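# Seat the loose roof panel flat from a lift

## Task

From a raised scissor lift, with the robot's upper body poking up through an open bay in a roof frame, push or place the unseated roof panel ahead of it so it lies flat in its own bay. All the other panels must remain in their bays, nothing may be knocked outside the work area or below the platform, and the robot must not topple or finish tilted.

## Robot and tools

Robot: a Rainbow Robotics RB-Y1. It has a two-wheel differential base with rear casters (0.58 m wide, 0.10 m ahead of the wheel axle, 0.57 m behind it, 0.58 m sweep radius when spinning in place). It cannot drive sideways. Above the base are a folding leg and torso, two 7-joint arms with parallel grippers, and a head. Each wrist carries a camera in a case that juts sideways and can strike things. Cameras: head_camera (896x504), left_wrist_camera and right_wrist_camera (644x364).

Frames: the base frame has its origin on the floor between the drive wheels, with x forward, y to the left and z up, in metres. The printed left_hand and right_hand points sit midway between the finger pads. The fingers point along the hand's -z axis and close along its x axis. The chest point lies on the spine 0.08 m under the shoulders. base_odometry is measured from where the base stood at the start, with heading in rad, positive to the left. It only counts wheel rotation, so slips and bumps distort it. Angles are in radians, and positive yaw, pan or turn means leftward.

move: one action per call. Action keys:
- base: a single object {x_m_s, turn_rad_s, for_s}. These are velocities, not a destination. x_m_s is forward speed in m/s (magnitude 0.005 to 0.4, or 0, negative reverses). turn_rad_s is the leftward turn rate (magnitude 0.02 to 1.509, or 0). for_s is the duration, 0.1 to 5 s. The robot coasts to a stop afterwards, so distance is roughly speed times for_s. If |x| + 0.27|turn| exceeds 0.4, both are scaled down.
- joints: an object keyed by joint name, giving absolute angle targets in rad (grippers in metres of pad opening, 0 to 0.1). Ranges include: torso_squat_rad 0 to 1.2, torso_shift_rad -0.3 to 0.6, torso_pitch_rad -0.2 to 1.4 (positive leans forward), torso_yaw_rad -1.5 to 1.5, head_pan_rad -0.523 to 0.523, head_tilt_rad -0.35 to 1.57 (positive looks down). Shoulder pitch is -2.356 to 2.356, where negative raises the arm forward. Left shoulder roll is 0 to 3.141 and right is -3.141 to 0, both outward. Elbows are -2.617 to 0.01, where negative bends. Wrist pitch is -1.57 to 1.919; forearm and hand rolls are about ±3.14 and ±2.7. The torso also has combined limits: squat+shift<=1.52; squat-shift+pitch<=1.57; shift+0.5pitch-0.4squat<=0.7; shift+0.3pitch-0.5squat<=0.39. Breaking one leaves the torso "off_target".
- target: one hand only, {side: "left"|"right", x, y, z, quat_wxyz}. This is an absolute pose in the base frame, in metres (-3 to 3), for the pad-midpoint, with orientation as a w,x,y,z quaternion in the same form the hand lines print. It is solved into joint angles, so the hand travels on an arc. Break long moves into short hops. It can only go alone or with min_time_s, and is refused while another move is running.
- min_time_s (0.1 to 8): the minimum duration of the arm, head and torso motions.
- contact_limits: {left_gripper_m, right_gripper_m} in mA, 200 to 672.5 (default 672.5). This caps grip force and persists until changed.
- cameras: a list of names, or "all"; [] returns no images. blocking: false returns in about 0.5 s while motion continues.

wait {seconds 0 to 10, cameras}: lets the world run and then reports. stop {cameras}: brakes every running motion. zoom_image {camera, region [x0,y0,x1,y1] pixels, at most 504x504}: gives a closer look at that camera's latest image. finished_scene {scene}: ends the scene; call it only once the panel is seated and will stay that way without the robot.

Results: joint_positions, chest, left_hand/right_hand, base_odometry, lidar_m (12 ranges in 30-degree sectors, starting dead ahead and going counter-clockwise, taken 0.23 m above the floor), motor_effort for the wheels (peak in brackets), joint torques and external torques, wrist force and torque (uncalibrated, offsets up to 16 N), and motor temperatures. Status words: "done"; "moving"; "off_target" (stopped short and may still push); "reached"/"short" for targets, or "refused" with a reason; "not_followed" or "joint command not followed" (the arm-to-arm check held the arm back); "contact_stop" (torso only); "time_out"; "limit_stop_at_own_body_*" (the self-collision guard); "torque_fault"; "limit_stop_at_motor_heat". A contact_stop or time_out on one joint halts its whole group (torso, left arm or right arm). A refusal or an unrequested stop cancels the rest of the calls in that reply. on_its_own lists actions the robot took without being told. The simulation keeps running while you think.

Cautions: you are on a raised platform, so do not drive the base. It does not stop at obstacles, and tipping or leaving the lift fails the task. Keep heavy reach in front of the wheels modest, and avoid sudden torso moves. Press gently on panels: hard pushes, slams or dropped parts are penalised, and the neighbouring panels must not be dislodged. Grip a part with an opening about 0.005 m narrower than it. Keep the arms from colliding or pressing on each other; rolling the shoulders out by about 0.5 rad helps. Contact torque at a joint's load limit (61.6 N m shoulders, 31.6 elbow, 22 wrist joints) freezes the robot for 10 s. Long stretched holds heat the motors: 65 °C gives a warning and 80 °C locks the arm. Before turning torso_yaw_rad, lift both arms out by 0.2 rad or more.

Each tool is called after "Request:" as a command line: name --argument value for each argument, lists and objects as JSON in quotes; but a table of rows of numbers goes row by row, as --pt "numbers of a row", without its own name.

## Session

Request:
move

Scene clock: 0.00 s.
Joint torques (N m): no reading
External joint torques (N m): no reading
Motor temperatures (°C): left_arm=[35 35 32 39 42 40 37] | right_arm=[32 39 35 39 38 35 36]
Wrist force (N): no reading
Wrist torque (N m): no reading
Wrist force, peak (N): no reading
base_odometry: x=+0.000 y=+0.000 heading=+0.000
lidar_m: 2.87 1.03 0.54 0.74 0.64 1.15 2.91 1.09 0.73 0.74 0.64 1.08
base_status: not commanded
joint_positions: torso_squat_rad=+0.350 torso_shift_rad=+0.000 torso_pitch_rad=+0.000 torso_yaw_rad=+0.000 left_shoulder_pitch_rad=-0.416 left_shoulder_roll_rad=+1.816 left_shoulder_yaw_rad=+0.562 left_elbow_rad=-2.568 left_forearm_roll_rad=-1.523 left_wrist_pitch_rad=-1.474 left_hand_roll_rad=-0.343 left_gripper_m=+0.101 right_shoulder_pitch_rad=-0.449 right_shoulder_roll_rad=-1.810 right_shoulder_yaw_rad=-0.532 right_elbow_rad=-2.568 right_forearm_roll_rad=+1.524 right_wrist_pitch_rad=-1.481 right_hand_roll_rad=+0.342 right_gripper_m=+0.099 head_pan_rad=+0.000 head_tilt_rad=+0.400
joint_status: not commanded
wheel_motors_off: 0
motor_effort: left_wheel=-1 right_wheel=+1
chest: x=-0.2280 y=-0.0002 z=+1.2475 quat_wxyz=(+1.000, +0.000, +0.000, +0.000) (m; base frame)
left_hand: x=+0.0753 y=+0.2497 z=+1.3731 quat_wxyz=(-0.626, +0.330, +0.330, -0.625) (m; base frame)
right_hand: x=+0.0753 y=-0.2503 z=+1.3727 quat_wxyz=(-0.625, -0.330, +0.330, +0.626) (m; base frame)
pictures: head_camera, left_wrist_camera, right_wrist_camera

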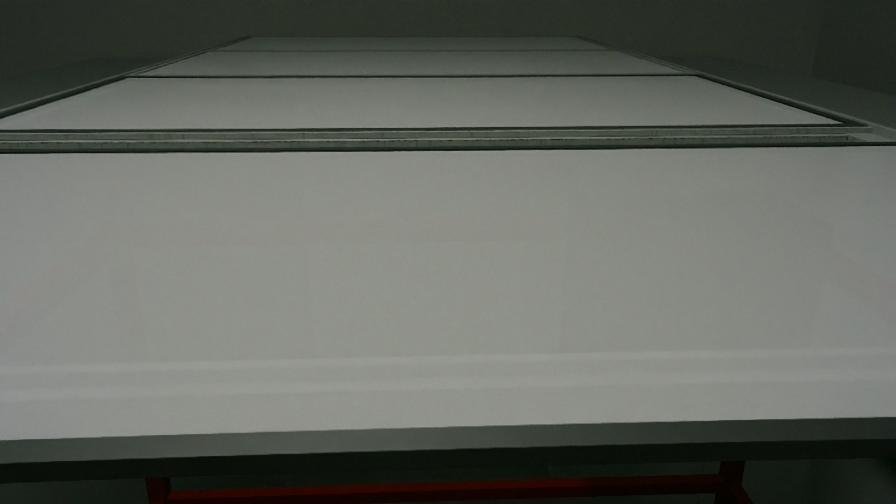

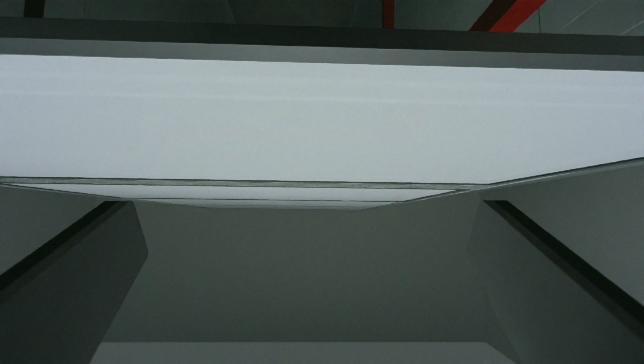

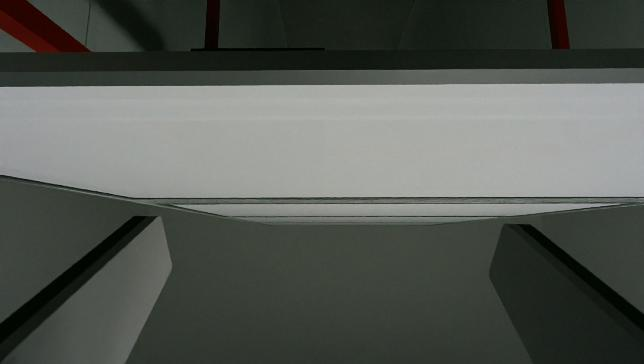

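Request:
move --joints '{"head_tilt_rad": 0.8}' --cameras '["head_camera"]'

Request:
move --joints '{"head_tilt_rad": 0.6, "head_pan_rad": 0.52}' --cameras '["head_camera"]'

Request:
move --joints '{"head_tilt_rad": 0.6, "head_pan_rad": -0.52}' --cameras '["head_camera"]'

Scene clock: 1.17 s.
Joint torques (N m): left_arm=[-6.23 8.88 4.89 6.66 -1.67 0.48 -0.28] | right_arm=[-4.78 -9.83 -6.4 6.58 1.28 0.56 0.07]
External joint torques (N m): left_arm=[-0.51 -0.71 -0.67 -0.17 -0.1 0 -0.26] | right_arm=[0.37 -0.48 -1.44 0.34 -0.01 0.09 0.06]
Motor temperatures (°C): left_arm=[35 35 32 39 42 40 37] | right_arm=[32 39 35 39 38 35 36]
Wrist force (N): left_arm=[-1.8 -6.5 -6.8] | right_arm=[4.9 -3.2 3.3]
Wrist torque (N m): left_arm=[1.34 0.07 0.16] | right_arm=[0.44 0.28 0.13]
Wrist force, peak (N): left_arm=[-1.8 -6.5 -6.8] | right_arm=[5.1 -3.3 3.3]
move: done
base_odometry: x=+0.000 y=+0.000 heading=+0.000
lidar_m: 2.87 1.03 0.53 0.73 0.64 1.14 2.89 1.07 0.71 0.74 0.65 1.07
base_status: not commanded
joint_positions: torso_squat_rad=+0.350 torso_shift_rad=+0.000 torso_pitch_rad=+0.000 torso_yaw_rad=+0.000 left_shoulder_pitch_rad=-0.416 left_shoulder_roll_rad=+1.816 left_shoulder_yaw_rad=+0.562 left_elbow_rad=-2.568 left_forearm_roll_rad=-1.523 left_wrist_pitch_rad=-1.474 left_hand_roll_rad=-0.343 left_gripper_m=+0.101 right_shoulder_pitch_rad=-0.449 right_shoulder_roll_rad=-1.810 right_shoulder_yaw_rad=-0.532 right_elbow_rad=-2.568 right_forearm_roll_rad=+1.524 right_wrist_pitch_rad=-1.481 right_hand_roll_rad=+0.342 right_gripper_m=+0.099 head_pan_rad=+0.000 head_tilt_rad=+0.800
joint_status: all done
wheel_motors_off: 0
motor_effort: left_wheel=-1(1) right_wheel=+1(4)
chest: x=-0.2280 y=-0.0002 z=+1.2475 quat_wxyz=(+1.000, +0.000, +0.000, +0.000) (m; base frame)
left_hand: x=+0.0753 y=+0.2497 z=+1.3731 quat_wxyz=(-0.626, +0.330, +0.330, -0.625) (m; base frame)
right_hand: x=+0.0753 y=-0.2503 z=+1.3727 quat_wxyz=(-0.625, -0.330, +0.330, +0.626) (m; base frame)
pictures: head_camera
camera_calibration:
head_camera: T_world_to_cam=[[-0.0366794, -0.998968, 0.0267798, -0.0505014], [-0.685905, 0.00567763, -0.727669, 0.969167], [0.726766, -0.0450588, -0.685406, 1.08004], [0, 0, 0, 1]] pos_world=[-0.122029, -0.00728678, 1.44685]

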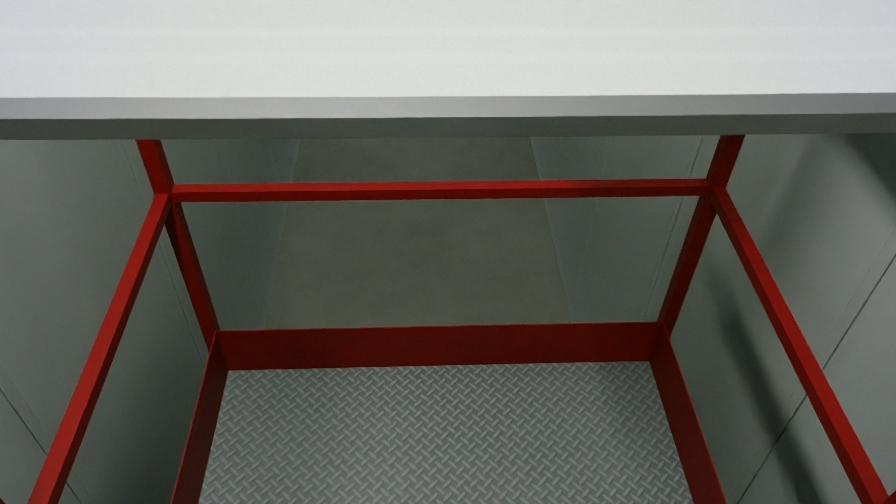

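Scene clock: 2.20 s.
Joint torques (N m): left_arm=[-6.18 8.59 4.91 6.57 -1.73 0.41 -0.21] | right_arm=[-4.71 -8.98 -6.39 6.5 1.21 0.59 0.15]
External joint torques (N m): left_arm=[-0.47 -1 -0.64 -0.26 -0.17 -0.07 -0.2] | right_arm=[0.44 0.37 -1.44 0.27 -0.08 0.12 0.14]
Motor temperatures (°C): left_arm=[35 35 32 39 42 40 37] | right_arm=[32 39 35 39 38 35 36]
Wrist force (N): left_arm=[-1.3 -6.4 -6.6] | right_arm=[5.1 -3.2 3.1]
Wrist torque (N m): left_arm=[1.32 0.12 0.17] | right_arm=[0.44 0.31 0.13]
Wrist force, peak (N): left_arm=[-1.4 -6.7 -6.8] | right_arm=[5.3 -3.2 3.3]
move: done
base_odometry: x=+0.000 y=+0.000 heading=+0.000
lidar_m: 2.86 1.04 0.54 0.74 0.64 1.14 2.90 1.06 0.72 0.74 0.64 1.07
base_status: not commanded
joint_positions: torso_squat_rad=+0.350 torso_shift_rad=+0.000 torso_pitch_rad=+0.000 torso_yaw_rad=+0.000 left_shoulder_pitch_rad=-0.416 left_shoulder_roll_rad=+1.816 left_shoulder_yaw_rad=+0.562 left_elbow_rad=-2.568 left_forearm_roll_rad=-1.523 left_wrist_pitch_rad=-1.474 left_hand_roll_rad=-0.343 left_gripper_m=+0.101 right_shoulder_pitch_rad=-0.449 right_shoulder_roll_rad=-1.810 right_shoulder_yaw_rad=-0.532 right_elbow_rad=-2.568 right_forearm_roll_rad=+1.524 right_wrist_pitch_rad=-1.481 right_hand_roll_rad=+0.342 right_gripper_m=+0.099 head_pan_rad=+0.520 head_tilt_rad=+0.600
joint_status: all done
wheel_motors_off: 0
motor_effort: left_wheel=-1(1) right_wheel=+0(2)
chest: x=-0.2280 y=-0.0002 z=+1.2475 quat_wxyz=(+1.000, +0.000, +0.000, +0.000) (m; base frame)
left_hand: x=+0.0753 y=+0.2497 z=+1.3731 quat_wxyz=(-0.626, +0.330, +0.330, -0.625) (m; base frame)
right_hand: x=+0.0753 y=-0.2503 z=+1.3727 quat_wxyz=(-0.625, -0.330, +0.330, +0.626) (m; base frame)
pictures: head_camera
camera_calibration:
head_camera: T_world_to_cam=[[0.460437, -0.887489, 0.0190009, 0.0632147], [-0.460633, -0.257168, -0.849518, 1.19193], [0.758825, 0.382397, -0.527217, 0.857786], [0, 0, 0, 1]] pos_world=[-0.130975, 0.0346127, 1.4636]

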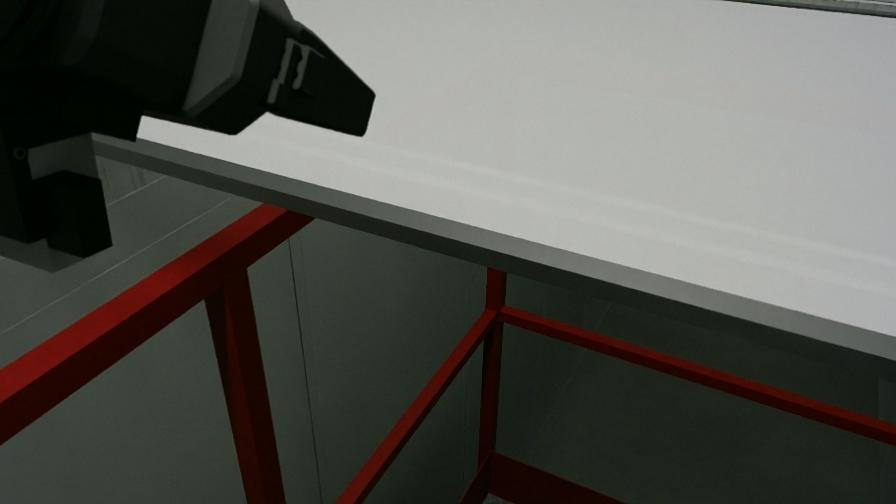

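Scene clock: 3.57 s.
Joint torques (N m): left_arm=[-6.11 8.85 4.99 6.52 -1.64 0.45 -0.07] | right_arm=[-4.32 -9.92 -6.65 6.43 1.37 0.54 0.18]
External joint torques (N m): left_arm=[-0.39 -0.75 -0.57 -0.31 -0.07 -0.02 -0.05] | right_arm=[0.83 -0.57 -1.7 0.2 0.08 0.07 0.17]
Motor temperatures (°C): left_arm=[35 35 32 39 42 40 37] | right_arm=[32 39 35 39 38 35 36]
Wrist force (N): left_arm=[-1.5 -6.1 -6.6] | right_arm=[5.1 -3.2 3.1]
Wrist torque (N m): left_arm=[1.29 0.09 0.14] | right_arm=[0.45 0.29 0.12]
Wrist force, peak (N): left_arm=[-1.4 -6.3 -6.9] | right_arm=[5.3 -3.3 3.1]
move: done
base_odometry: x=+0.000 y=+0.000 heading=+0.000
lidar_m: 2.87 1.05 0.53 0.74 0.65 1.13 2.89 1.07 0.72 0.73 0.64 1.07
base_status: not commanded
joint_positions: torso_squat_rad=+0.350 torso_shift_rad=+0.000 torso_pitch_rad=+0.000 torso_yaw_rad=+0.000 left_shoulder_pitch_rad=-0.416 left_shoulder_roll_rad=+1.816 left_shoulder_yaw_rad=+0.562 left_elbow_rad=-2.568 left_forearm_roll_rad=-1.523 left_wrist_pitch_rad=-1.474 left_hand_roll_rad=-0.343 left_gripper_m=+0.101 right_shoulder_pitch_rad=-0.449 right_shoulder_roll_rad=-1.810 right_shoulder_yaw_rad=-0.532 right_elbow_rad=-2.568 right_forearm_roll_rad=+1.524 right_wrist_pitch_rad=-1.481 right_hand_roll_rad=+0.342 right_gripper_m=+0.099 head_pan_rad=-0.520 head_tilt_rad=+0.600
joint_status: all done
wheel_motors_off: 0
motor_effort: left_wheel=-1(1) right_wheel=+3(4)
chest: x=-0.2280 y=-0.0002 z=+1.2475 quat_wxyz=(+1.000, +0.000, +0.000, +0.000) (m; base frame)
left_hand: x=+0.0753 y=+0.2497 z=+1.3731 quat_wxyz=(-0.626, +0.330, +0.330, -0.625) (m; base frame)
right_hand: x=+0.0753 y=-0.2503 z=+1.3727 quat_wxyz=(-0.625, -0.330, +0.330, +0.626) (m; base frame)
pictures: head_camera
camera_calibration:
head_camera: T_world_to_cam=[[-0.532236, -0.846381, 0.0190825, -0.141355], [-0.45537, 0.267206, -0.849258, 1.19278], [0.713697, -0.460695, -0.527633, 0.848752], [0, 0, 0, 1]] pos_world=[-0.137831, -0.0473416, 1.4635]

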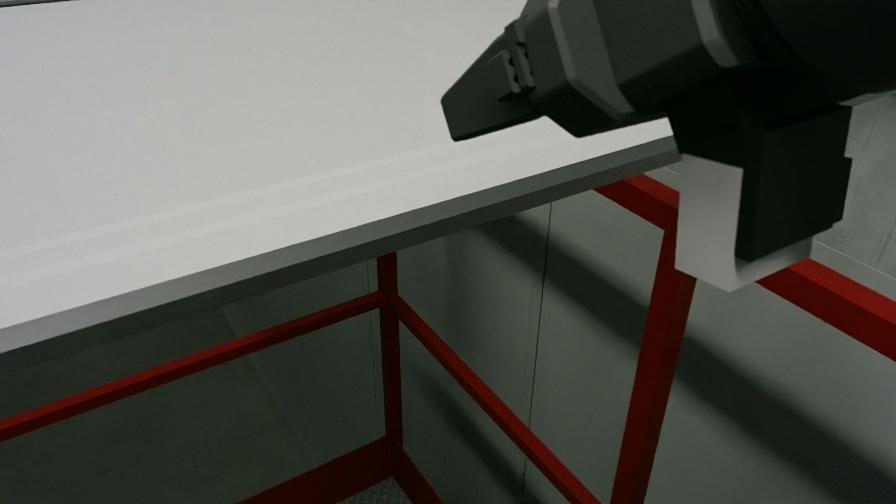

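Request:
move --joints '{"head_tilt_rad": 0.3, "head_pan_rad": 0.52}' --cameras '["head_camera"]'

Request:
move --joints '{"head_tilt_rad": 0.3, "head_pan_rad": -0.52}' --cameras '["head_camera"]'

Request:
move --joints '{"head_tilt_rad": 0.35, "head_pan_rad": 0.0}' --cameras '["head_camera"]'

Request:
zoom_image --camera "head_camera" --region '[0, 0, 450, 252]'

Request:
zoom_image --camera "head_camera" --region '[446, 0, 896, 252]'

Scene clock: 6.03 s.
Joint torques (N m): left_arm=[-6.07 8.45 4.74 6.52 -1.63 0.58 -0.16] | right_arm=[-4.73 -9.91 -6.3 6.27 1.23 0.51 0.04]
External joint torques (N m): left_arm=[-0.35 -1.14 -0.81 -0.31 -0.06 0.1 -0.15] | right_arm=[0.42 -0.56 -1.34 0.04 -0.06 0.04 0.03]
Motor temperatures (°C): left_arm=[35 35 32 39 42 40 37] | right_arm=[32 39 35 39 38 35 36]
Wrist force (N): left_arm=[-1.6 -6.3 -6.6] | right_arm=[5.0 -3.2 3.0]
Wrist torque (N m): left_arm=[1.31 0.09 0.16] | right_arm=[0.44 0.29 0.13]
Wrist force, peak (N): left_arm=[-1.6 -6.9 -6.6] | right_arm=[5.1 -3.3 3.4]
move: done
base_odometry: x=+0.000 y=+0.000 heading=+0.000
lidar_m: 2.87 1.05 0.52 0.75 0.64 1.13 2.89 1.07 0.72 0.74 0.65 1.06
base_status: not commanded
joint_positions: torso_squat_rad=+0.350 torso_shift_rad=+0.000 torso_pitch_rad=+0.000 torso_yaw_rad=+0.000 left_shoulder_pitch_rad=-0.416 left_shoulder_roll_rad=+1.816 left_shoulder_yaw_rad=+0.562 left_elbow_rad=-2.568 left_forearm_roll_rad=-1.523 left_wrist_pitch_rad=-1.474 left_hand_roll_rad=-0.343 left_gripper_m=+0.101 right_shoulder_pitch_rad=-0.449 right_shoulder_roll_rad=-1.810 right_shoulder_yaw_rad=-0.532 right_elbow_rad=-2.568 right_forearm_roll_rad=+1.524 right_wrist_pitch_rad=-1.481 right_hand_roll_rad=+0.342 right_gripper_m=+0.099 head_pan_rad=+0.520 head_tilt_rad=+0.300
joint_status: all done
wheel_motors_off: 0
motor_effort: left_wheel=-1(1) right_wheel=-2(4)
chest: x=-0.2280 y=-0.0002 z=+1.2475 quat_wxyz=(+1.000, +0.000, +0.000, +0.000) (m; base frame)
left_hand: x=+0.0753 y=+0.2497 z=+1.3731 quat_wxyz=(-0.626, +0.330, +0.330, -0.625) (m; base frame)
right_hand: x=+0.0753 y=-0.2503 z=+1.3727 quat_wxyz=(-0.625, -0.330, +0.330, +0.626) (m; base frame)
pictures: head_camera
camera_calibration:
head_camera: T_world_to_cam=[[0.457079, -0.889407, 0.00588911, 0.0814798], [-0.222308, -0.120653, -0.967482, 1.41178], [0.861196, 0.440906, -0.25287, 0.481788], [0, 0, 0, 1]] pos_world=[-0.138307, 0.0303811, 1.48722]

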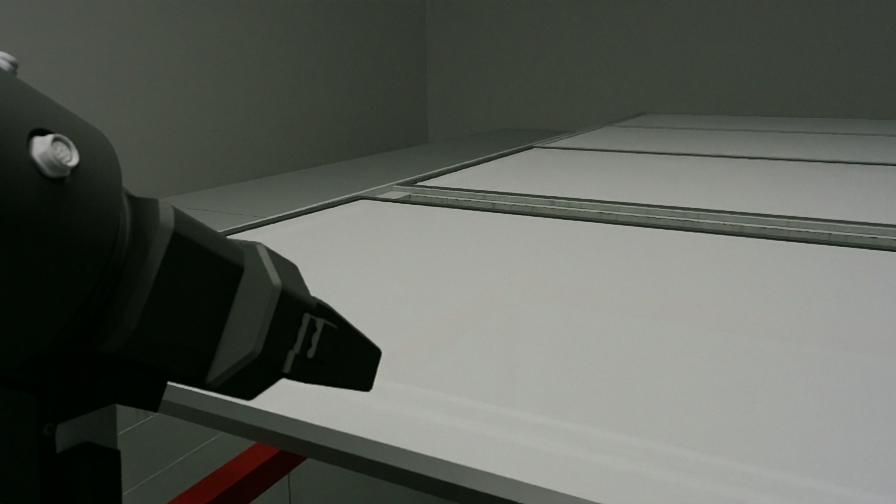

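Scene clock: 7.40 s.
Joint torques (N m): left_arm=[-6.09 8.87 4.94 6.64 -1.65 0.44 -0.04] | right_arm=[-4.35 -9.62 -6.24 6.54 1.13 0.48 0.17]
External joint torques (N m): left_arm=[-0.37 -0.73 -0.61 -0.19 -0.08 -0.04 -0.03] | right_arm=[0.8 -0.28 -1.29 0.3 -0.16 0.01 0.16]
Motor temperatures (°C): left_arm=[35 35 32 39 42 40 37] | right_arm=[32 39 35 39 38 35 36]
Wrist force (N): left_arm=[-1.6 -6.3 -6.8] | right_arm=[5.2 -3.1 3.3]
Wrist torque (N m): left_arm=[1.31 0.08 0.16] | right_arm=[0.42 0.31 0.12]
Wrist force, peak (N): left_arm=[-1.2 -6.8 -6.6] | right_arm=[5.1 -3.3 3.3]
move: done
base_odometry: x=+0.000 y=+0.000 heading=+0.000
lidar_m: 2.86 1.03 0.53 0.74 0.64 1.15 2.90 1.08 0.72 0.74 0.63 1.05
base_status: not commanded
joint_positions: torso_squat_rad=+0.350 torso_shift_rad=+0.000 torso_pitch_rad=+0.000 torso_yaw_rad=+0.000 left_shoulder_pitch_rad=-0.416 left_shoulder_roll_rad=+1.816 left_shoulder_yaw_rad=+0.562 left_elbow_rad=-2.568 left_forearm_roll_rad=-1.523 left_wrist_pitch_rad=-1.474 left_hand_roll_rad=-0.343 left_gripper_m=+0.101 right_shoulder_pitch_rad=-0.449 right_shoulder_roll_rad=-1.810 right_shoulder_yaw_rad=-0.532 right_elbow_rad=-2.568 right_forearm_roll_rad=+1.524 right_wrist_pitch_rad=-1.481 right_hand_roll_rad=+0.342 right_gripper_m=+0.099 head_pan_rad=-0.520 head_tilt_rad=+0.300
joint_status: all done
wheel_motors_off: 0
motor_effort: left_wheel=+0(1) right_wheel=-3(3)
chest: x=-0.2280 y=-0.0002 z=+1.2475 quat_wxyz=(+1.000, +0.000, +0.000, +0.000) (m; base frame)
left_hand: x=+0.0753 y=+0.2497 z=+1.3731 quat_wxyz=(-0.626, +0.330, +0.330, -0.625) (m; base frame)
right_hand: x=+0.0753 y=-0.2503 z=+1.3727 quat_wxyz=(-0.625, -0.330, +0.330, +0.626) (m; base frame)
pictures: head_camera
camera_calibration:
head_camera: T_world_to_cam=[[-0.535624, -0.844436, 0.00591869, -0.123043], [-0.217041, 0.130888, -0.967348, 1.41281], [0.816088, -0.519419, -0.253384, 0.47286], [0, 0, 0, 1]] pos_world=[-0.145162, -0.0432099, 1.48722]

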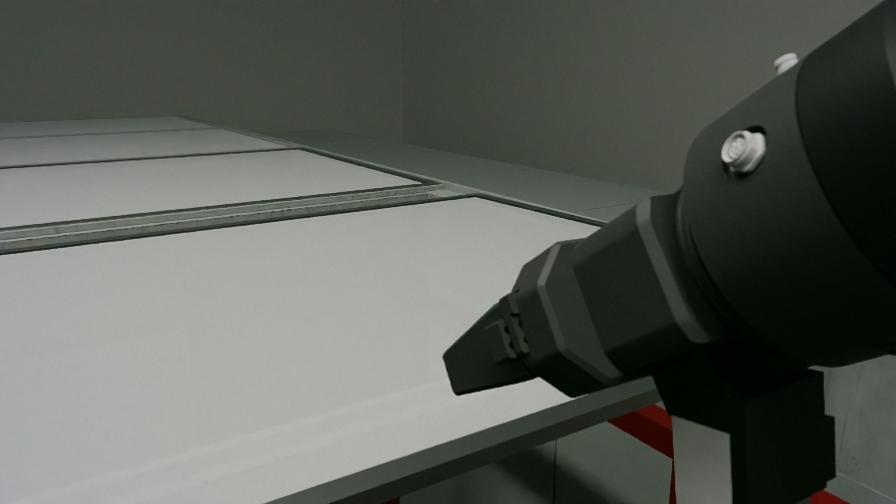

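Scene clock: 8.43 s.
Joint torques (N m): left_arm=[-6.01 8.6 4.71 6.75 -1.55 0.48 -0.06] | right_arm=[-4.8 -9.7 -6.47 6.58 1.24 0.53 0.14]
External joint torques (N m): left_arm=[-0.29 -0.99 -0.85 -0.08 0.02 0.01 -0.05] | right_arm=[0.35 -0.35 -1.51 0.35 -0.05 0.06 0.14]
Motor temperatures (°C): left_arm=[35 35 32 39 42 40 37] | right_arm=[32 39 35 39 38 35 36]
Wrist force (N): left_arm=[-1.6 -6.1 -6.5] | right_arm=[4.7 -3.2 3.0]
Wrist torque (N m): left_arm=[1.28 0.08 0.16] | right_arm=[0.44 0.27 0.13]
Wrist force, peak (N): left_arm=[-1.5 -6.7 -6.6] | right_arm=[5.2 -3.2 3.3]
move: done
base_odometry: x=+0.000 y=+0.000 heading=+0.000
lidar_m: 2.87 1.04 0.53 0.73 0.65 1.14 2.90 1.07 0.72 0.74 0.64 1.09
base_status: not commanded
joint_positions: torso_squat_rad=+0.350 torso_shift_rad=+0.000 torso_pitch_rad=+0.000 torso_yaw_rad=+0.000 left_shoulder_pitch_rad=-0.416 left_shoulder_roll_rad=+1.816 left_shoulder_yaw_rad=+0.562 left_elbow_rad=-2.568 left_forearm_roll_rad=-1.523 left_wrist_pitch_rad=-1.474 left_hand_roll_rad=-0.343 left_gripper_m=+0.101 right_shoulder_pitch_rad=-0.449 right_shoulder_roll_rad=-1.810 right_shoulder_yaw_rad=-0.532 right_elbow_rad=-2.568 right_forearm_roll_rad=+1.524 right_wrist_pitch_rad=-1.481 right_hand_roll_rad=+0.342 right_gripper_m=+0.099 head_pan_rad=+0.000 head_tilt_rad=+0.350
joint_status: all done
wheel_motors_off: 0
motor_effort: left_wheel=-1(1) right_wheel=-1(4)
chest: x=-0.2280 y=-0.0002 z=+1.2475 quat_wxyz=(+1.000, +0.000, +0.000, +0.000) (m; base frame)
left_hand: x=+0.0753 y=+0.2497 z=+1.3731 quat_wxyz=(-0.626, +0.330, +0.330, -0.625) (m; base frame)
right_hand: x=+0.0753 y=-0.2503 z=+1.3727 quat_wxyz=(-0.625, -0.330, +0.330, +0.626) (m; base frame)
pictures: head_camera
camera_calibration:
head_camera: T_world_to_cam=[[-0.044896, -0.998959, 0.00812412, -0.0251717], [-0.301115, 0.00577793, -0.95357, 1.37547], [0.95253, -0.0452578, -0.301061, 0.570198], [0, 0, 0, 1]] pos_world=[-0.130088, -0.00728692, 1.48347]

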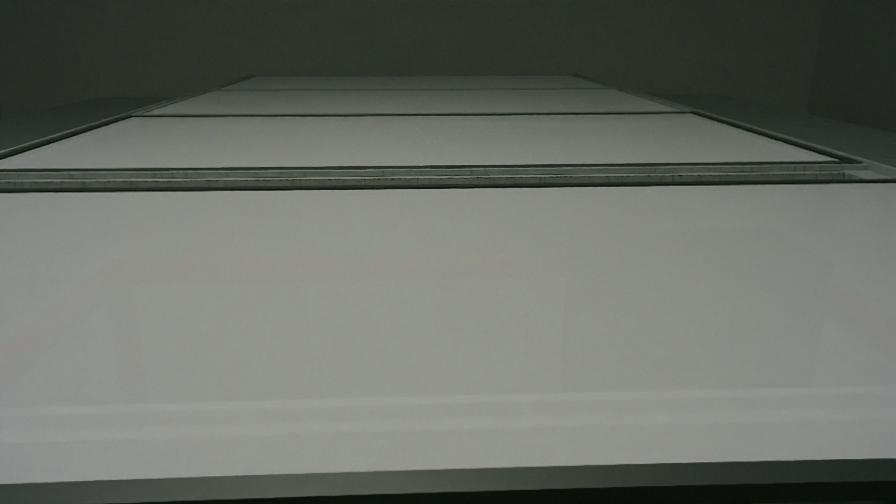

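Scaled by 1.120 from the camera's 896x504 image, which has a finer 1280x720 frame.

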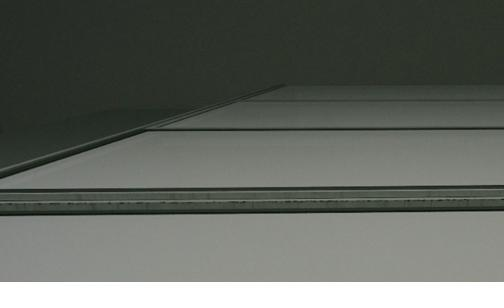

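Scaled by 1.120 from the camera's 896x504 image, which has a finer 1280x720 frame.

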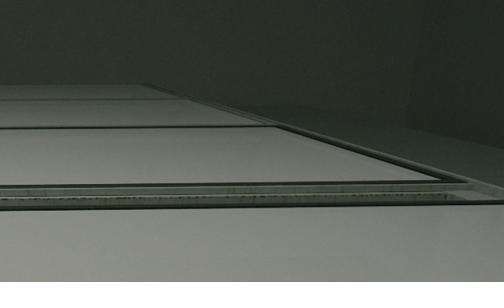

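Request:
move --joints '{"torso_yaw_rad": 0.9, "head_tilt_rad": 0.6, "head_pan_rad": 0.0}'

Request:
move --joints '{"torso_yaw_rad": -0.9, "head_tilt_rad": 0.6, "head_pan_rad": 0.0}'

Scene clock: 11.43 s.
Joint torques (N m): left_arm=[-6.08 9.01 4.86 6.6 -1.65 0.5 -0.06] | right_arm=[-4.82 -9.79 -6.25 6.37 1.33 0.62 0.08]
External joint torques (N m): left_arm=[-0.36 -0.58 -0.69 -0.23 -0.08 0.02 -0.05] | right_arm=[0.33 -0.44 -1.3 0.14 0.04 0.15 0.07]
Motor temperatures (°C): left_arm=[35 35 32 39 42 40 37] | right_arm=[32 39 35 39 38 35 36]
Wrist force (N): left_arm=[-1.4 -6.3 -6.3] | right_arm=[5.1 -3.1 3.2]
Wrist torque (N m): left_arm=[1.32 0.11 0.18] | right_arm=[0.43 0.30 0.12]
Wrist force, peak (N): left_arm=[-1.8 -6.9 -6.7] | right_arm=[5.4 -3.4 3.5]
move: done
base_odometry: x=+0.000 y=+0.000 heading=+0.000
lidar_m: 2.86 1.04 0.53 0.74 0.65 1.13 2.89 1.07 0.73 0.74 0.64 1.07
base_status: not commanded
joint_positions: torso_squat_rad=+0.350 torso_shift_rad=+0.000 torso_pitch_rad=+0.000 torso_yaw_rad=+0.900 left_shoulder_pitch_rad=-0.416 left_shoulder_roll_rad=+1.816 left_shoulder_yaw_rad=+0.562 left_elbow_rad=-2.568 left_forearm_roll_rad=-1.523 left_wrist_pitch_rad=-1.474 left_hand_roll_rad=-0.343 left_gripper_m=+0.101 right_shoulder_pitch_rad=-0.449 right_shoulder_roll_rad=-1.810 right_shoulder_yaw_rad=-0.532 right_elbow_rad=-2.568 right_forearm_roll_rad=+1.524 right_wrist_pitch_rad=-1.481 right_hand_roll_rad=+0.342 right_gripper_m=+0.099 head_pan_rad=+0.000 head_tilt_rad=+0.600
joint_status: all done
wheel_motors_off: 0
motor_effort: left_wheel=+0(1) right_wheel=+2(4)
chest: x=-0.2280 y=-0.0002 z=+1.2475 quat_wxyz=(+0.900, +0.000, +0.000, +0.435) (m; base frame)
left_hand: x=-0.2353 y=+0.3926 z=+1.3732 quat_wxyz=(-0.291, +0.153, +0.441, -0.835) (m; base frame)
right_hand: x=+0.1563 y=+0.0818 z=+1.3729 quat_wxyz=(-0.835, -0.441, +0.153, +0.291) (m; base frame)
pictures: head_camera, left_wrist_camera, right_wrist_camera
camera_calibration:
head_camera: T_world_to_cam=[[0.756825, -0.653338, 0.0191169, 0.141754], [-0.332142, -0.409613, -0.849647, 1.22281], [0.562937, 0.636684, -0.527006, 0.810913], [0, 0, 0, 1]] pos_world=[-0.15763, 0.0771968, 1.4636]
left_wrist_camera: T_world_to_cam=[[-0.796065, 0.605029, 0.0148071, -0.447269], [0.0723762, 0.0708813, 0.994856, -1.34932], [0.600867, 0.793042, -0.100216, 0.0430089], [0, 0, 0, 1]] pos_world=[-0.28424, 0.332145, 1.35331]
right_wrist_camera: T_world_to_cam=[[-0.774084, 0.63286, -0.0167996, 0.0951153], [0.0748023, 0.117781, 0.990218, -1.3478], [0.628648, 0.765256, -0.138511, 0.104802], [0, 0, 0, 1]] pos_world=[0.108563, 0.0183501, 1.35073]

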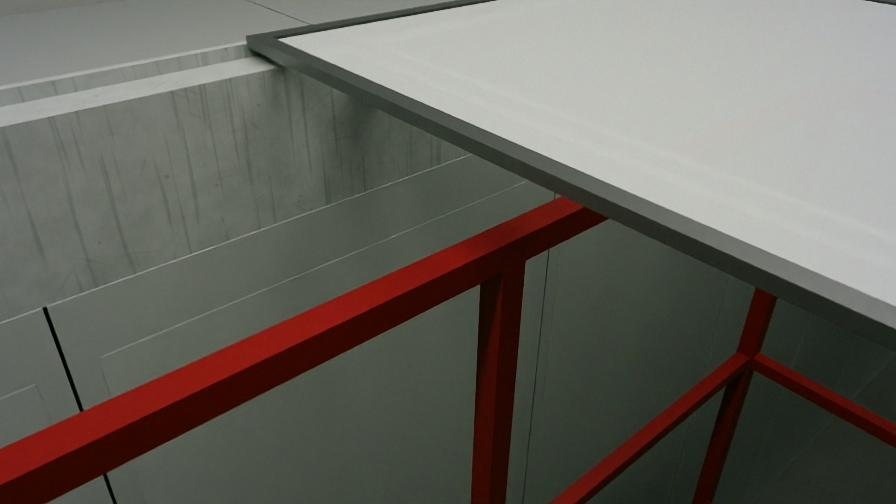

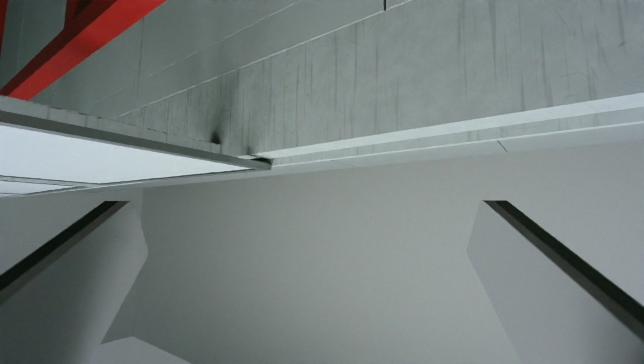

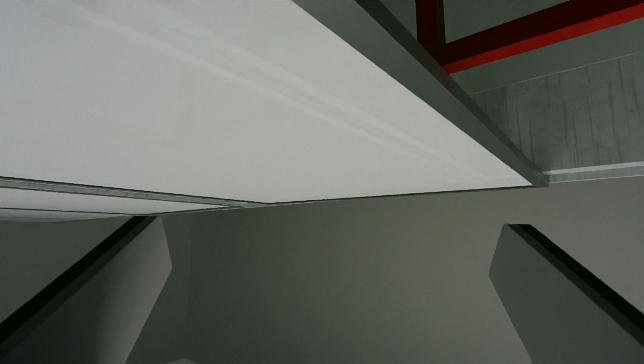

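Scene clock: 15.20 s.
Joint torques (N m): left_arm=[-6.06 8.65 4.95 6.64 -1.57 0.63 -0.19] | right_arm=[-4.76 -9.37 -6.3 6.48 1.26 0.48 0.11]
External joint torques (N m): left_arm=[-0.34 -0.95 -0.6 -0.19 -0.01 0.16 -0.18] | right_arm=[0.39 -0.02 -1.35 0.25 -0.02 0.01 0.1]
Motor temperatures (°C): left_arm=[35 35 32 39 42 40 37] | right_arm=[32 39 35 39 38 35 36]
Wrist force (N): left_arm=[-1.6 -6.2 -6.6] | right_arm=[5.1 -3.1 3.2]
Wrist torque (N m): left_arm=[1.29 0.09 0.15] | right_arm=[0.43 0.31 0.13]
Wrist force, peak (N): left_arm=[-2.0 -6.6 -7.0] | right_arm=[5.4 -3.2 3.3]
move: done
base_odometry: x=+0.000 y=+0.000 heading=+0.000
lidar_m: 2.86 1.03 0.53 0.75 0.63 1.13 2.89 1.08 0.71 0.73 0.65 1.07
base_status: not commanded
joint_positions: torso_squat_rad=+0.350 torso_shift_rad=+0.000 torso_pitch_rad=+0.000 torso_yaw_rad=-0.900 left_shoulder_pitch_rad=-0.416 left_shoulder_roll_rad=+1.816 left_shoulder_yaw_rad=+0.562 left_elbow_rad=-2.568 left_forearm_roll_rad=-1.523 left_wrist_pitch_rad=-1.474 left_hand_roll_rad=-0.343 left_gripper_m=+0.101 right_shoulder_pitch_rad=-0.449 right_shoulder_roll_rad=-1.810 right_shoulder_yaw_rad=-0.532 right_elbow_rad=-2.568 right_forearm_roll_rad=+1.524 right_wrist_pitch_rad=-1.481 right_hand_roll_rad=+0.342 right_gripper_m=+0.099 head_pan_rad=+0.000 head_tilt_rad=+0.600
joint_status: all done
wheel_motors_off: 0
motor_effort: left_wheel=+0(1) right_wheel=+2(4)
chest: x=-0.2280 y=-0.0002 z=+1.2475 quat_wxyz=(+0.900, +0.000, +0.000, -0.435) (m; base frame)
left_hand: x=+0.1563 y=-0.0825 z=+1.3729 quat_wxyz=(-0.835, +0.440, +0.154, -0.291) (m; base frame)
right_hand: x=-0.2354 y=-0.3933 z=+1.3726 quat_wxyz=(-0.291, -0.154, +0.440, +0.835) (m; base frame)
pictures: head_camera, left_wrist_camera, right_wrist_camera
camera_calibration:
head_camera: T_world_to_cam=[[-0.808227, -0.588557, 0.0192178, -0.215234], [-0.323905, 0.41707, -0.849198, 1.22431], [0.491786, -0.69257, -0.527724, 0.795271], [0, 0, 0, 1]] pos_world=[-0.168501, -0.0865198, 1.4635]
left_wrist_camera: T_world_to_cam=[[0.770159, 0.637681, 0.014773, -0.0901529], [0.0531693, -0.0872606, 0.994766, -1.35364], [0.635632, -0.765342, -0.10111, 0.0517261], [0, 0, 0, 1]] pos_world=[0.108525, -0.0210424, 1.35311]
right_wrist_camera: T_world_to_cam=[[0.792277, 0.609927, -0.0169142, 0.452425], [0.0983226, -0.100261, 0.990091, -1.34241], [0.602188, -0.786089, -0.139404, 0.0994968], [0, 0, 0, 1]] pos_world=[-0.286372, -0.332325, 1.35063]

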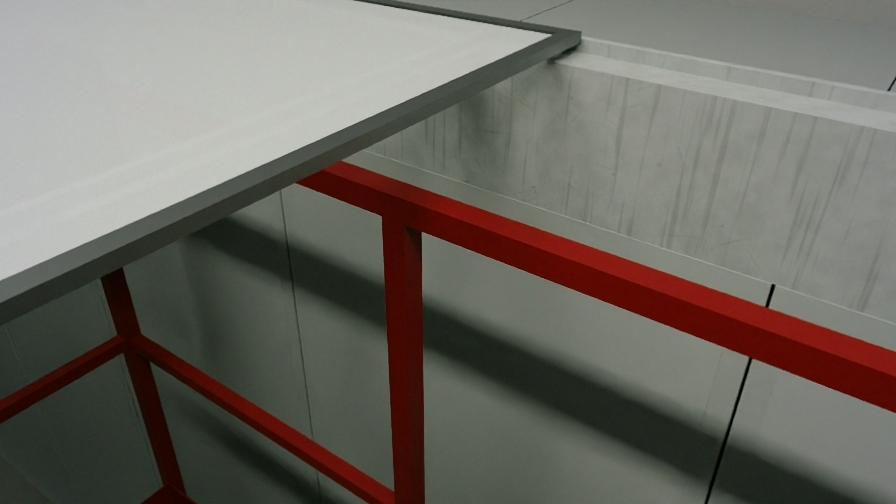

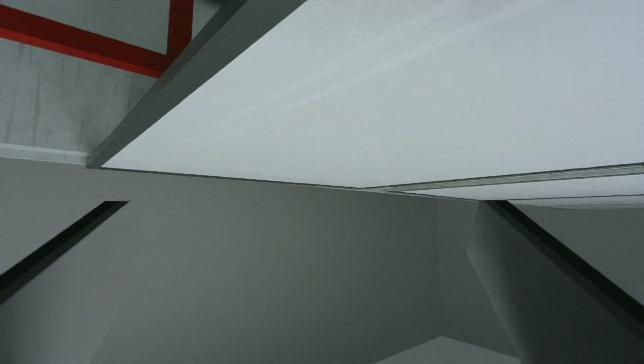

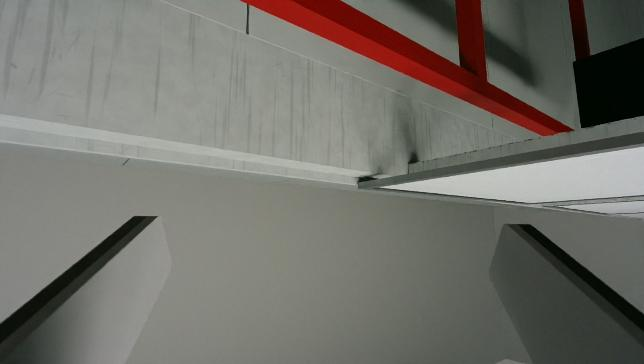

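Request:
zoom_image --camera "head_camera" --region '[446, 0, 734, 162]'

Request:
zoom_image --camera "right_wrist_camera" --region '[300, 100, 500, 213]'

Request:
zoom_image --camera "left_wrist_camera" --region '[50, 100, 250, 213]'

Request:
zoom_image --camera "left_wrist_camera" --region '[300, 140, 500, 253]'

Scaled by 1.750 from the camera's 896x504 image, which has a finer 1280x720 frame.

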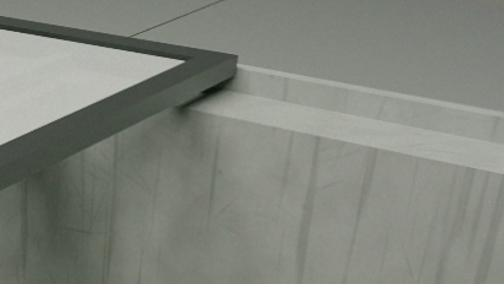

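Scaled by 2.520 from the camera's 644x364 image, which has a finer 1265x715 frame.

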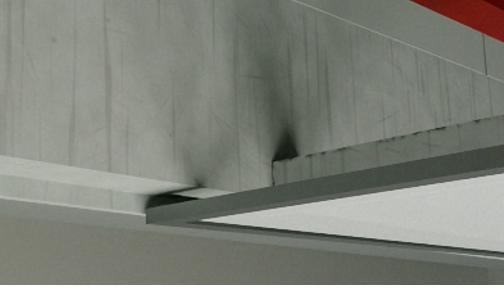

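Scaled by 2.520 from the camera's 644x364 image, which has a finer 1265x715 frame.

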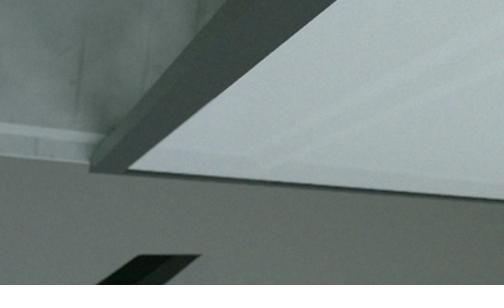

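Scaled by 2.520 from the camera's 644x364 image, which has a finer 1265x715 frame.

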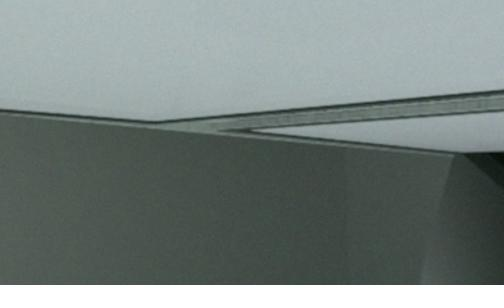

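Request:
move --joints '{"torso_yaw_rad": 0.0}' --cameras '[]'

Request:
move --target '{"side": "left", "x": 0.3, "y": 0.3, "z": 1.6, "quat_wxyz": [0.6884, -0.1615, -0.1615, 0.6884]}' --cameras '[]'

Request:
move --target '{"side": "right", "x": 0.3, "y": -0.3, "z": 1.6, "quat_wxyz": [0.6884, 0.1615, -0.1615, -0.6884]}'

Scene clock: 21.47 s.
Joint torques (N m): left_arm=[-5.97 8.72 4.86 6.6 -1.6 0.46 -0.17] | right_arm=[-4.73 -10.05 -6.39 6.54 1.17 0.49 -0.01]
External joint torques (N m): left_arm=[-0.25 -0.87 -0.7 -0.23 -0.03 -0.02 -0.16] | right_arm=[0.42 -0.7 -1.44 0.31 -0.12 0.02 -0.01]
Motor temperatures (°C): left_arm=[35 35 32 39 42 40 37] | right_arm=[32 39 35 39 38 35 36]
Wrist force (N): left_arm=[-1.4 -6.2 -6.6] | right_arm=[5.1 -3.2 3.1]
Wrist torque (N m): left_arm=[1.32 0.11 0.16] | right_arm=[0.44 0.30 0.13]
Wrist force, peak (N): left_arm=[-1.8 -6.9 -6.8] | right_arm=[5.4 -3.2 3.4]
move: done
base_odometry: x=+0.000 y=+0.000 heading=+0.000
lidar_m: 2.86 1.03 0.52 0.74 0.64 1.14 2.90 1.07 0.73 0.74 0.63 1.08
base_status: not commanded
joint_positions: torso_squat_rad=+0.350 torso_shift_rad=+0.000 torso_pitch_rad=+0.000 torso_yaw_rad=+0.000 left_shoulder_pitch_rad=-0.416 left_shoulder_roll_rad=+1.816 left_shoulder_yaw_rad=+0.562 left_elbow_rad=-2.568 left_forearm_roll_rad=-1.523 left_wrist_pitch_rad=-1.474 left_hand_roll_rad=-0.343 left_gripper_m=+0.101 right_shoulder_pitch_rad=-0.449 right_shoulder_roll_rad=-1.810 right_shoulder_yaw_rad=-0.532 right_elbow_rad=-2.568 right_forearm_roll_rad=+1.524 right_wrist_pitch_rad=-1.481 right_hand_roll_rad=+0.342 right_gripper_m=+0.099 head_pan_rad=+0.000 head_tilt_rad=+0.600
joint_status: all done
wheel_motors_off: 0
motor_effort: left_wheel=+0(1) right_wheel=+1(3)
chest: x=-0.2280 y=-0.0002 z=+1.2475 quat_wxyz=(+1.000, +0.000, +0.000, +0.000) (m; base frame)
left_hand: x=+0.0752 y=+0.2497 z=+1.3731 quat_wxyz=(-0.626, +0.330, +0.330, -0.625) (m; base frame)
right_hand: x=+0.0753 y=-0.2503 z=+1.3727 quat_wxyz=(-0.625, -0.330, +0.330, +0.626) (m; base frame)
pictures: none
No camera images: "cameras" was empty.

Scene clock: 24.90 s.
Joint torques (N m): left_arm=[-18.86 -1.15 1.69 6 -0.48 1.5 0.07] | right_arm=[-4.94 -9.36 -6.76 6.36 1.19 0.53 0.07]
External joint torques (N m): left_arm=[-1.82 -0.35 0.34 0.43 -0.4 -0.02 0.08] | right_arm=[0.22 -0.01 -1.81 0.13 -0.1 0.06 0.06]
Motor temperatures (°C): left_arm=[35 35 32 39 42 40 37] | right_arm=[32 39 35 39 38 35 36]
Wrist force (N): left_arm=[-2.0 -6.7 -6.2] | right_arm=[5.1 -3.2 3.1]
Wrist torque (N m): left_arm=[1.35 0.06 0.16] | right_arm=[0.43 0.30 0.13]
Wrist force, peak (N): left_arm=[-1.2 -7.7 -8.2] | right_arm=[5.2 -3.5 3.1]
move: short
base_odometry: x=+0.000 y=+0.000 heading=+0.000
lidar_m: 2.88 1.04 0.53 0.74 0.65 1.15 2.90 1.07 0.71 0.74 0.64 1.08
base_status: not commanded
joint_positions: torso_squat_rad=+0.350 torso_shift_rad=+0.000 torso_pitch_rad=+0.000 torso_yaw_rad=+0.000 left_shoulder_pitch_rad=+0.657 left_shoulder_roll_rad=+3.016 left_shoulder_yaw_rad=+0.747 left_elbow_rad=-0.267 left_forearm_roll_rad=-0.614 left_wrist_pitch_rad=-1.382 left_hand_roll_rad=-1.625 left_gripper_m=+0.101 right_shoulder_pitch_rad=-0.449 right_shoulder_roll_rad=-1.810 right_shoulder_yaw_rad=-0.532 right_elbow_rad=-2.568 right_forearm_roll_rad=+1.524 right_wrist_pitch_rad=-1.481 right_hand_roll_rad=+0.342 right_gripper_m=+0.099 head_pan_rad=+0.000 head_tilt_rad=+0.600
joint_status: all done
wheel_motors_off: 0
motor_effort: left_wheel=+1(1) right_wheel=+1(4)
chest: x=-0.2280 y=-0.0003 z=+1.2475 quat_wxyz=(+1.000, +0.000, +0.000, +0.000) (m; base frame)
left_hand: x=+0.2996 y=+0.2997 z=+1.5994 quat_wxyz=(-0.625, +0.298, +0.343, -0.635) (m; base frame)
left_hand_status: short (checked arc, as near as the solve gets, planned for 2.6 s): 1 mm and 27.7 deg off. The place is met; only the turn is off.
right_hand: x=+0.0753 y=-0.2504 z=+1.3727 quat_wxyz=(-0.625, -0.330, +0.330, +0.626) (m; base frame)
pictures: none
No camera images: "cameras" was empty.

Scene clock: 28.33 s.
Joint torques (N m): left_arm=[-18.3 -0.57 1.87 5.96 -0.54 1.49 0.15] | right_arm=[-15.44 2.07 -3.27 5.82 -0.02 1.78 -0.17]
External joint torques (N m): left_arm=[-1.26 0.22 0.53 0.39 -0.46 -0.03 0.16] | right_arm=[0.53 1.1 -1.88 0.63 0.09 0.36 -0.18]
Motor temperatures (°C): left_arm=[35 35 32 39 42 40 37] | right_arm=[32 39 35 39 38 35 36]
Wrist force (N): left_arm=[-1.9 -6.5 -6.5] | right_arm=[4.5 -3.5 3.1]
Wrist torque (N m): left_arm=[1.34 0.05 0.16] | right_arm=[0.46 0.25 0.12]
Wrist force, peak (N): left_arm=[-2.2 -6.5 -7.1] | right_arm=[5.6 -2.8 3.8]
move: short
base_odometry: x=+0.000 y=+0.000 heading=+0.000
lidar_m: 2.86 1.04 0.53 0.74 0.65 1.14 2.92 1.07 0.72 0.73 0.65 1.06
base_status: not commanded
joint_positions: torso_squat_rad=+0.350 torso_shift_rad=+0.000 torso_pitch_rad=+0.000 torso_yaw_rad=+0.000 left_shoulder_pitch_rad=+0.657 left_shoulder_roll_rad=+3.016 left_shoulder_yaw_rad=+0.747 left_elbow_rad=-0.267 left_forearm_roll_rad=-0.614 left_wrist_pitch_rad=-1.382 left_hand_roll_rad=-1.625 left_gripper_m=+0.101 right_shoulder_pitch_rad=+0.656 right_shoulder_roll_rad=-3.019 right_shoulder_yaw_rad=-0.737 right_elbow_rad=-0.267 right_forearm_roll_rad=+0.604 right_wrist_pitch_rad=-1.381 right_hand_roll_rad=+1.625 right_gripper_m=+0.099 head_pan_rad=+0.000 head_tilt_rad=+0.600
joint_status: all done
wheel_motors_off: 0
motor_effort: left_wheel=-1(1) right_wheel=+0(3)
chest: x=-0.2280 y=-0.0002 z=+1.2475 quat_wxyz=(+1.000, +0.000, +0.000, +0.000) (m; base frame)
left_hand: x=+0.2996 y=+0.2999 z=+1.5994 quat_wxyz=(-0.625, +0.298, +0.343, -0.635) (m; base frame)
right_hand: x=+0.2997 y=-0.2997 z=+1.5992 quat_wxyz=(-0.625, -0.298, +0.343, +0.635) (m; base frame)
right_hand_status: short (checked arc, as near as the solve gets, planned for 2.6 s): 1 mm and 27.8 deg off. The place is met; only the turn is off.
pictures: head_camera, left_wrist_camera, right_wrist_camera
camera_calibration:
head_camera: T_world_to_cam=[[-0.0413516, -0.998964, 0.0190143, -0.0402156], [-0.52773, 0.00567776, -0.849393, 1.17793], [0.848405, -0.0451582, -0.527418, 0.876362], [0, 0, 0, 1]] pos_world=[-0.123543, -0.00728692, 1.4635]
left_wrist_camera: T_world_to_cam=[[-0.0616786, 0.996027, 0.0642344, -0.38497], [0.13206, -0.0556472, 0.989679, -1.57821], [0.989321, 0.0695248, -0.128103, -0.0370272], [0, 0, 0, 1]] pos_world=[0.221306, 0.298192, 1.58191]
right_wrist_camera: T_world_to_cam=[[0.0552407, 0.996227, -0.0669403, 0.391994], [0.169801, 0.0566929, 0.983846, -1.57436], [0.983929, -0.065715, -0.166029, 0.0265086], [0, 0, 0, 1]] pos_world=[0.219593, -0.299517, 1.57957]

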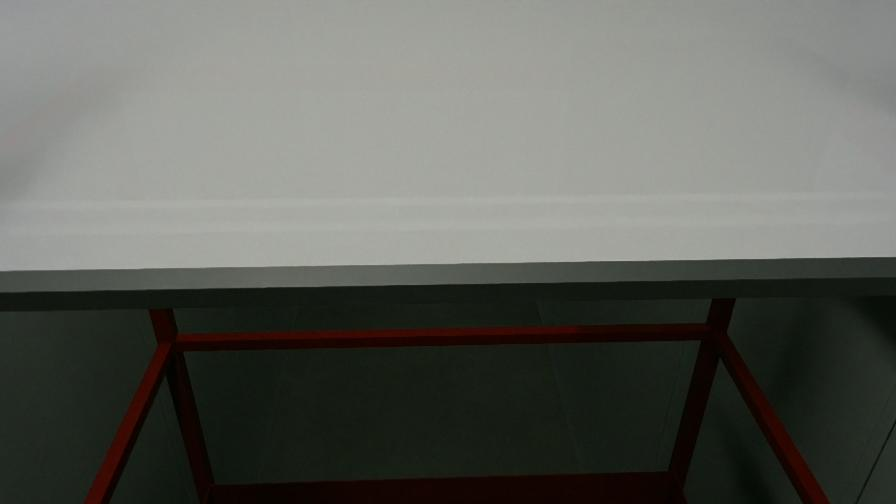

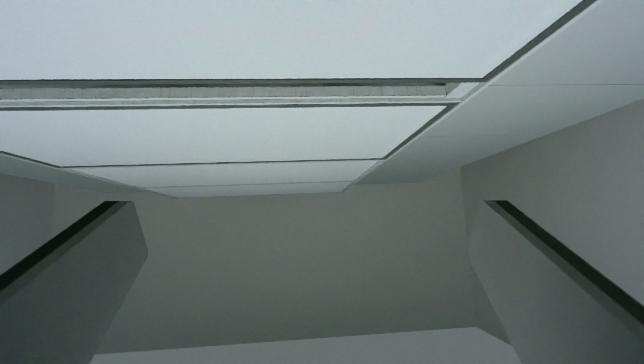

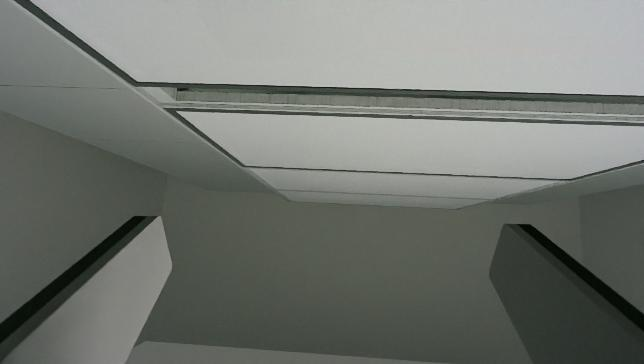

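Request:
zoom_image --camera "left_wrist_camera" --region '[380, 50, 540, 140]'

Request:
zoom_image --camera "left_wrist_camera" --region '[200, 60, 360, 150]'

Request:
zoom_image --camera "right_wrist_camera" --region '[120, 60, 280, 150]'

Scaled by 3.150 from the camera's 644x364 image, which has a finer 1265x715 frame.

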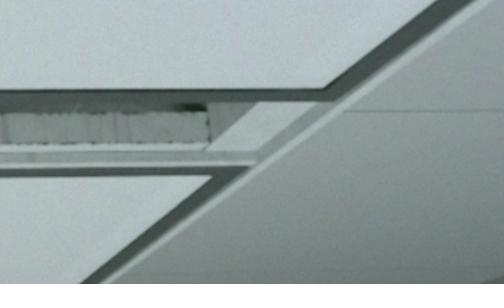

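Scaled by 3.150 from the camera's 644x364 image, which has a finer 1265x715 frame.

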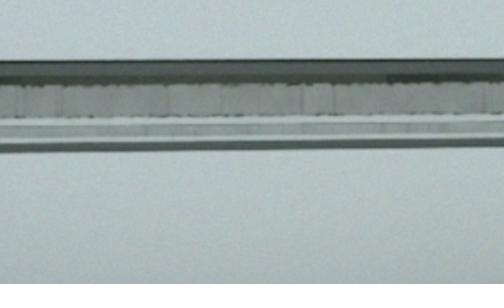

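Scaled by 3.150 from the camera's 644x364 image, which has a finer 1265x715 frame.

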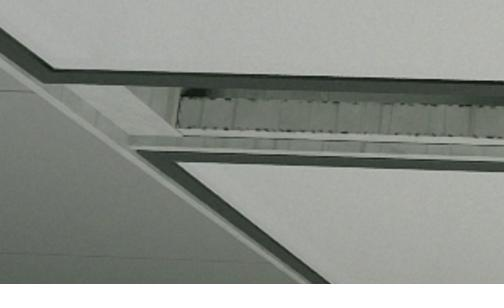

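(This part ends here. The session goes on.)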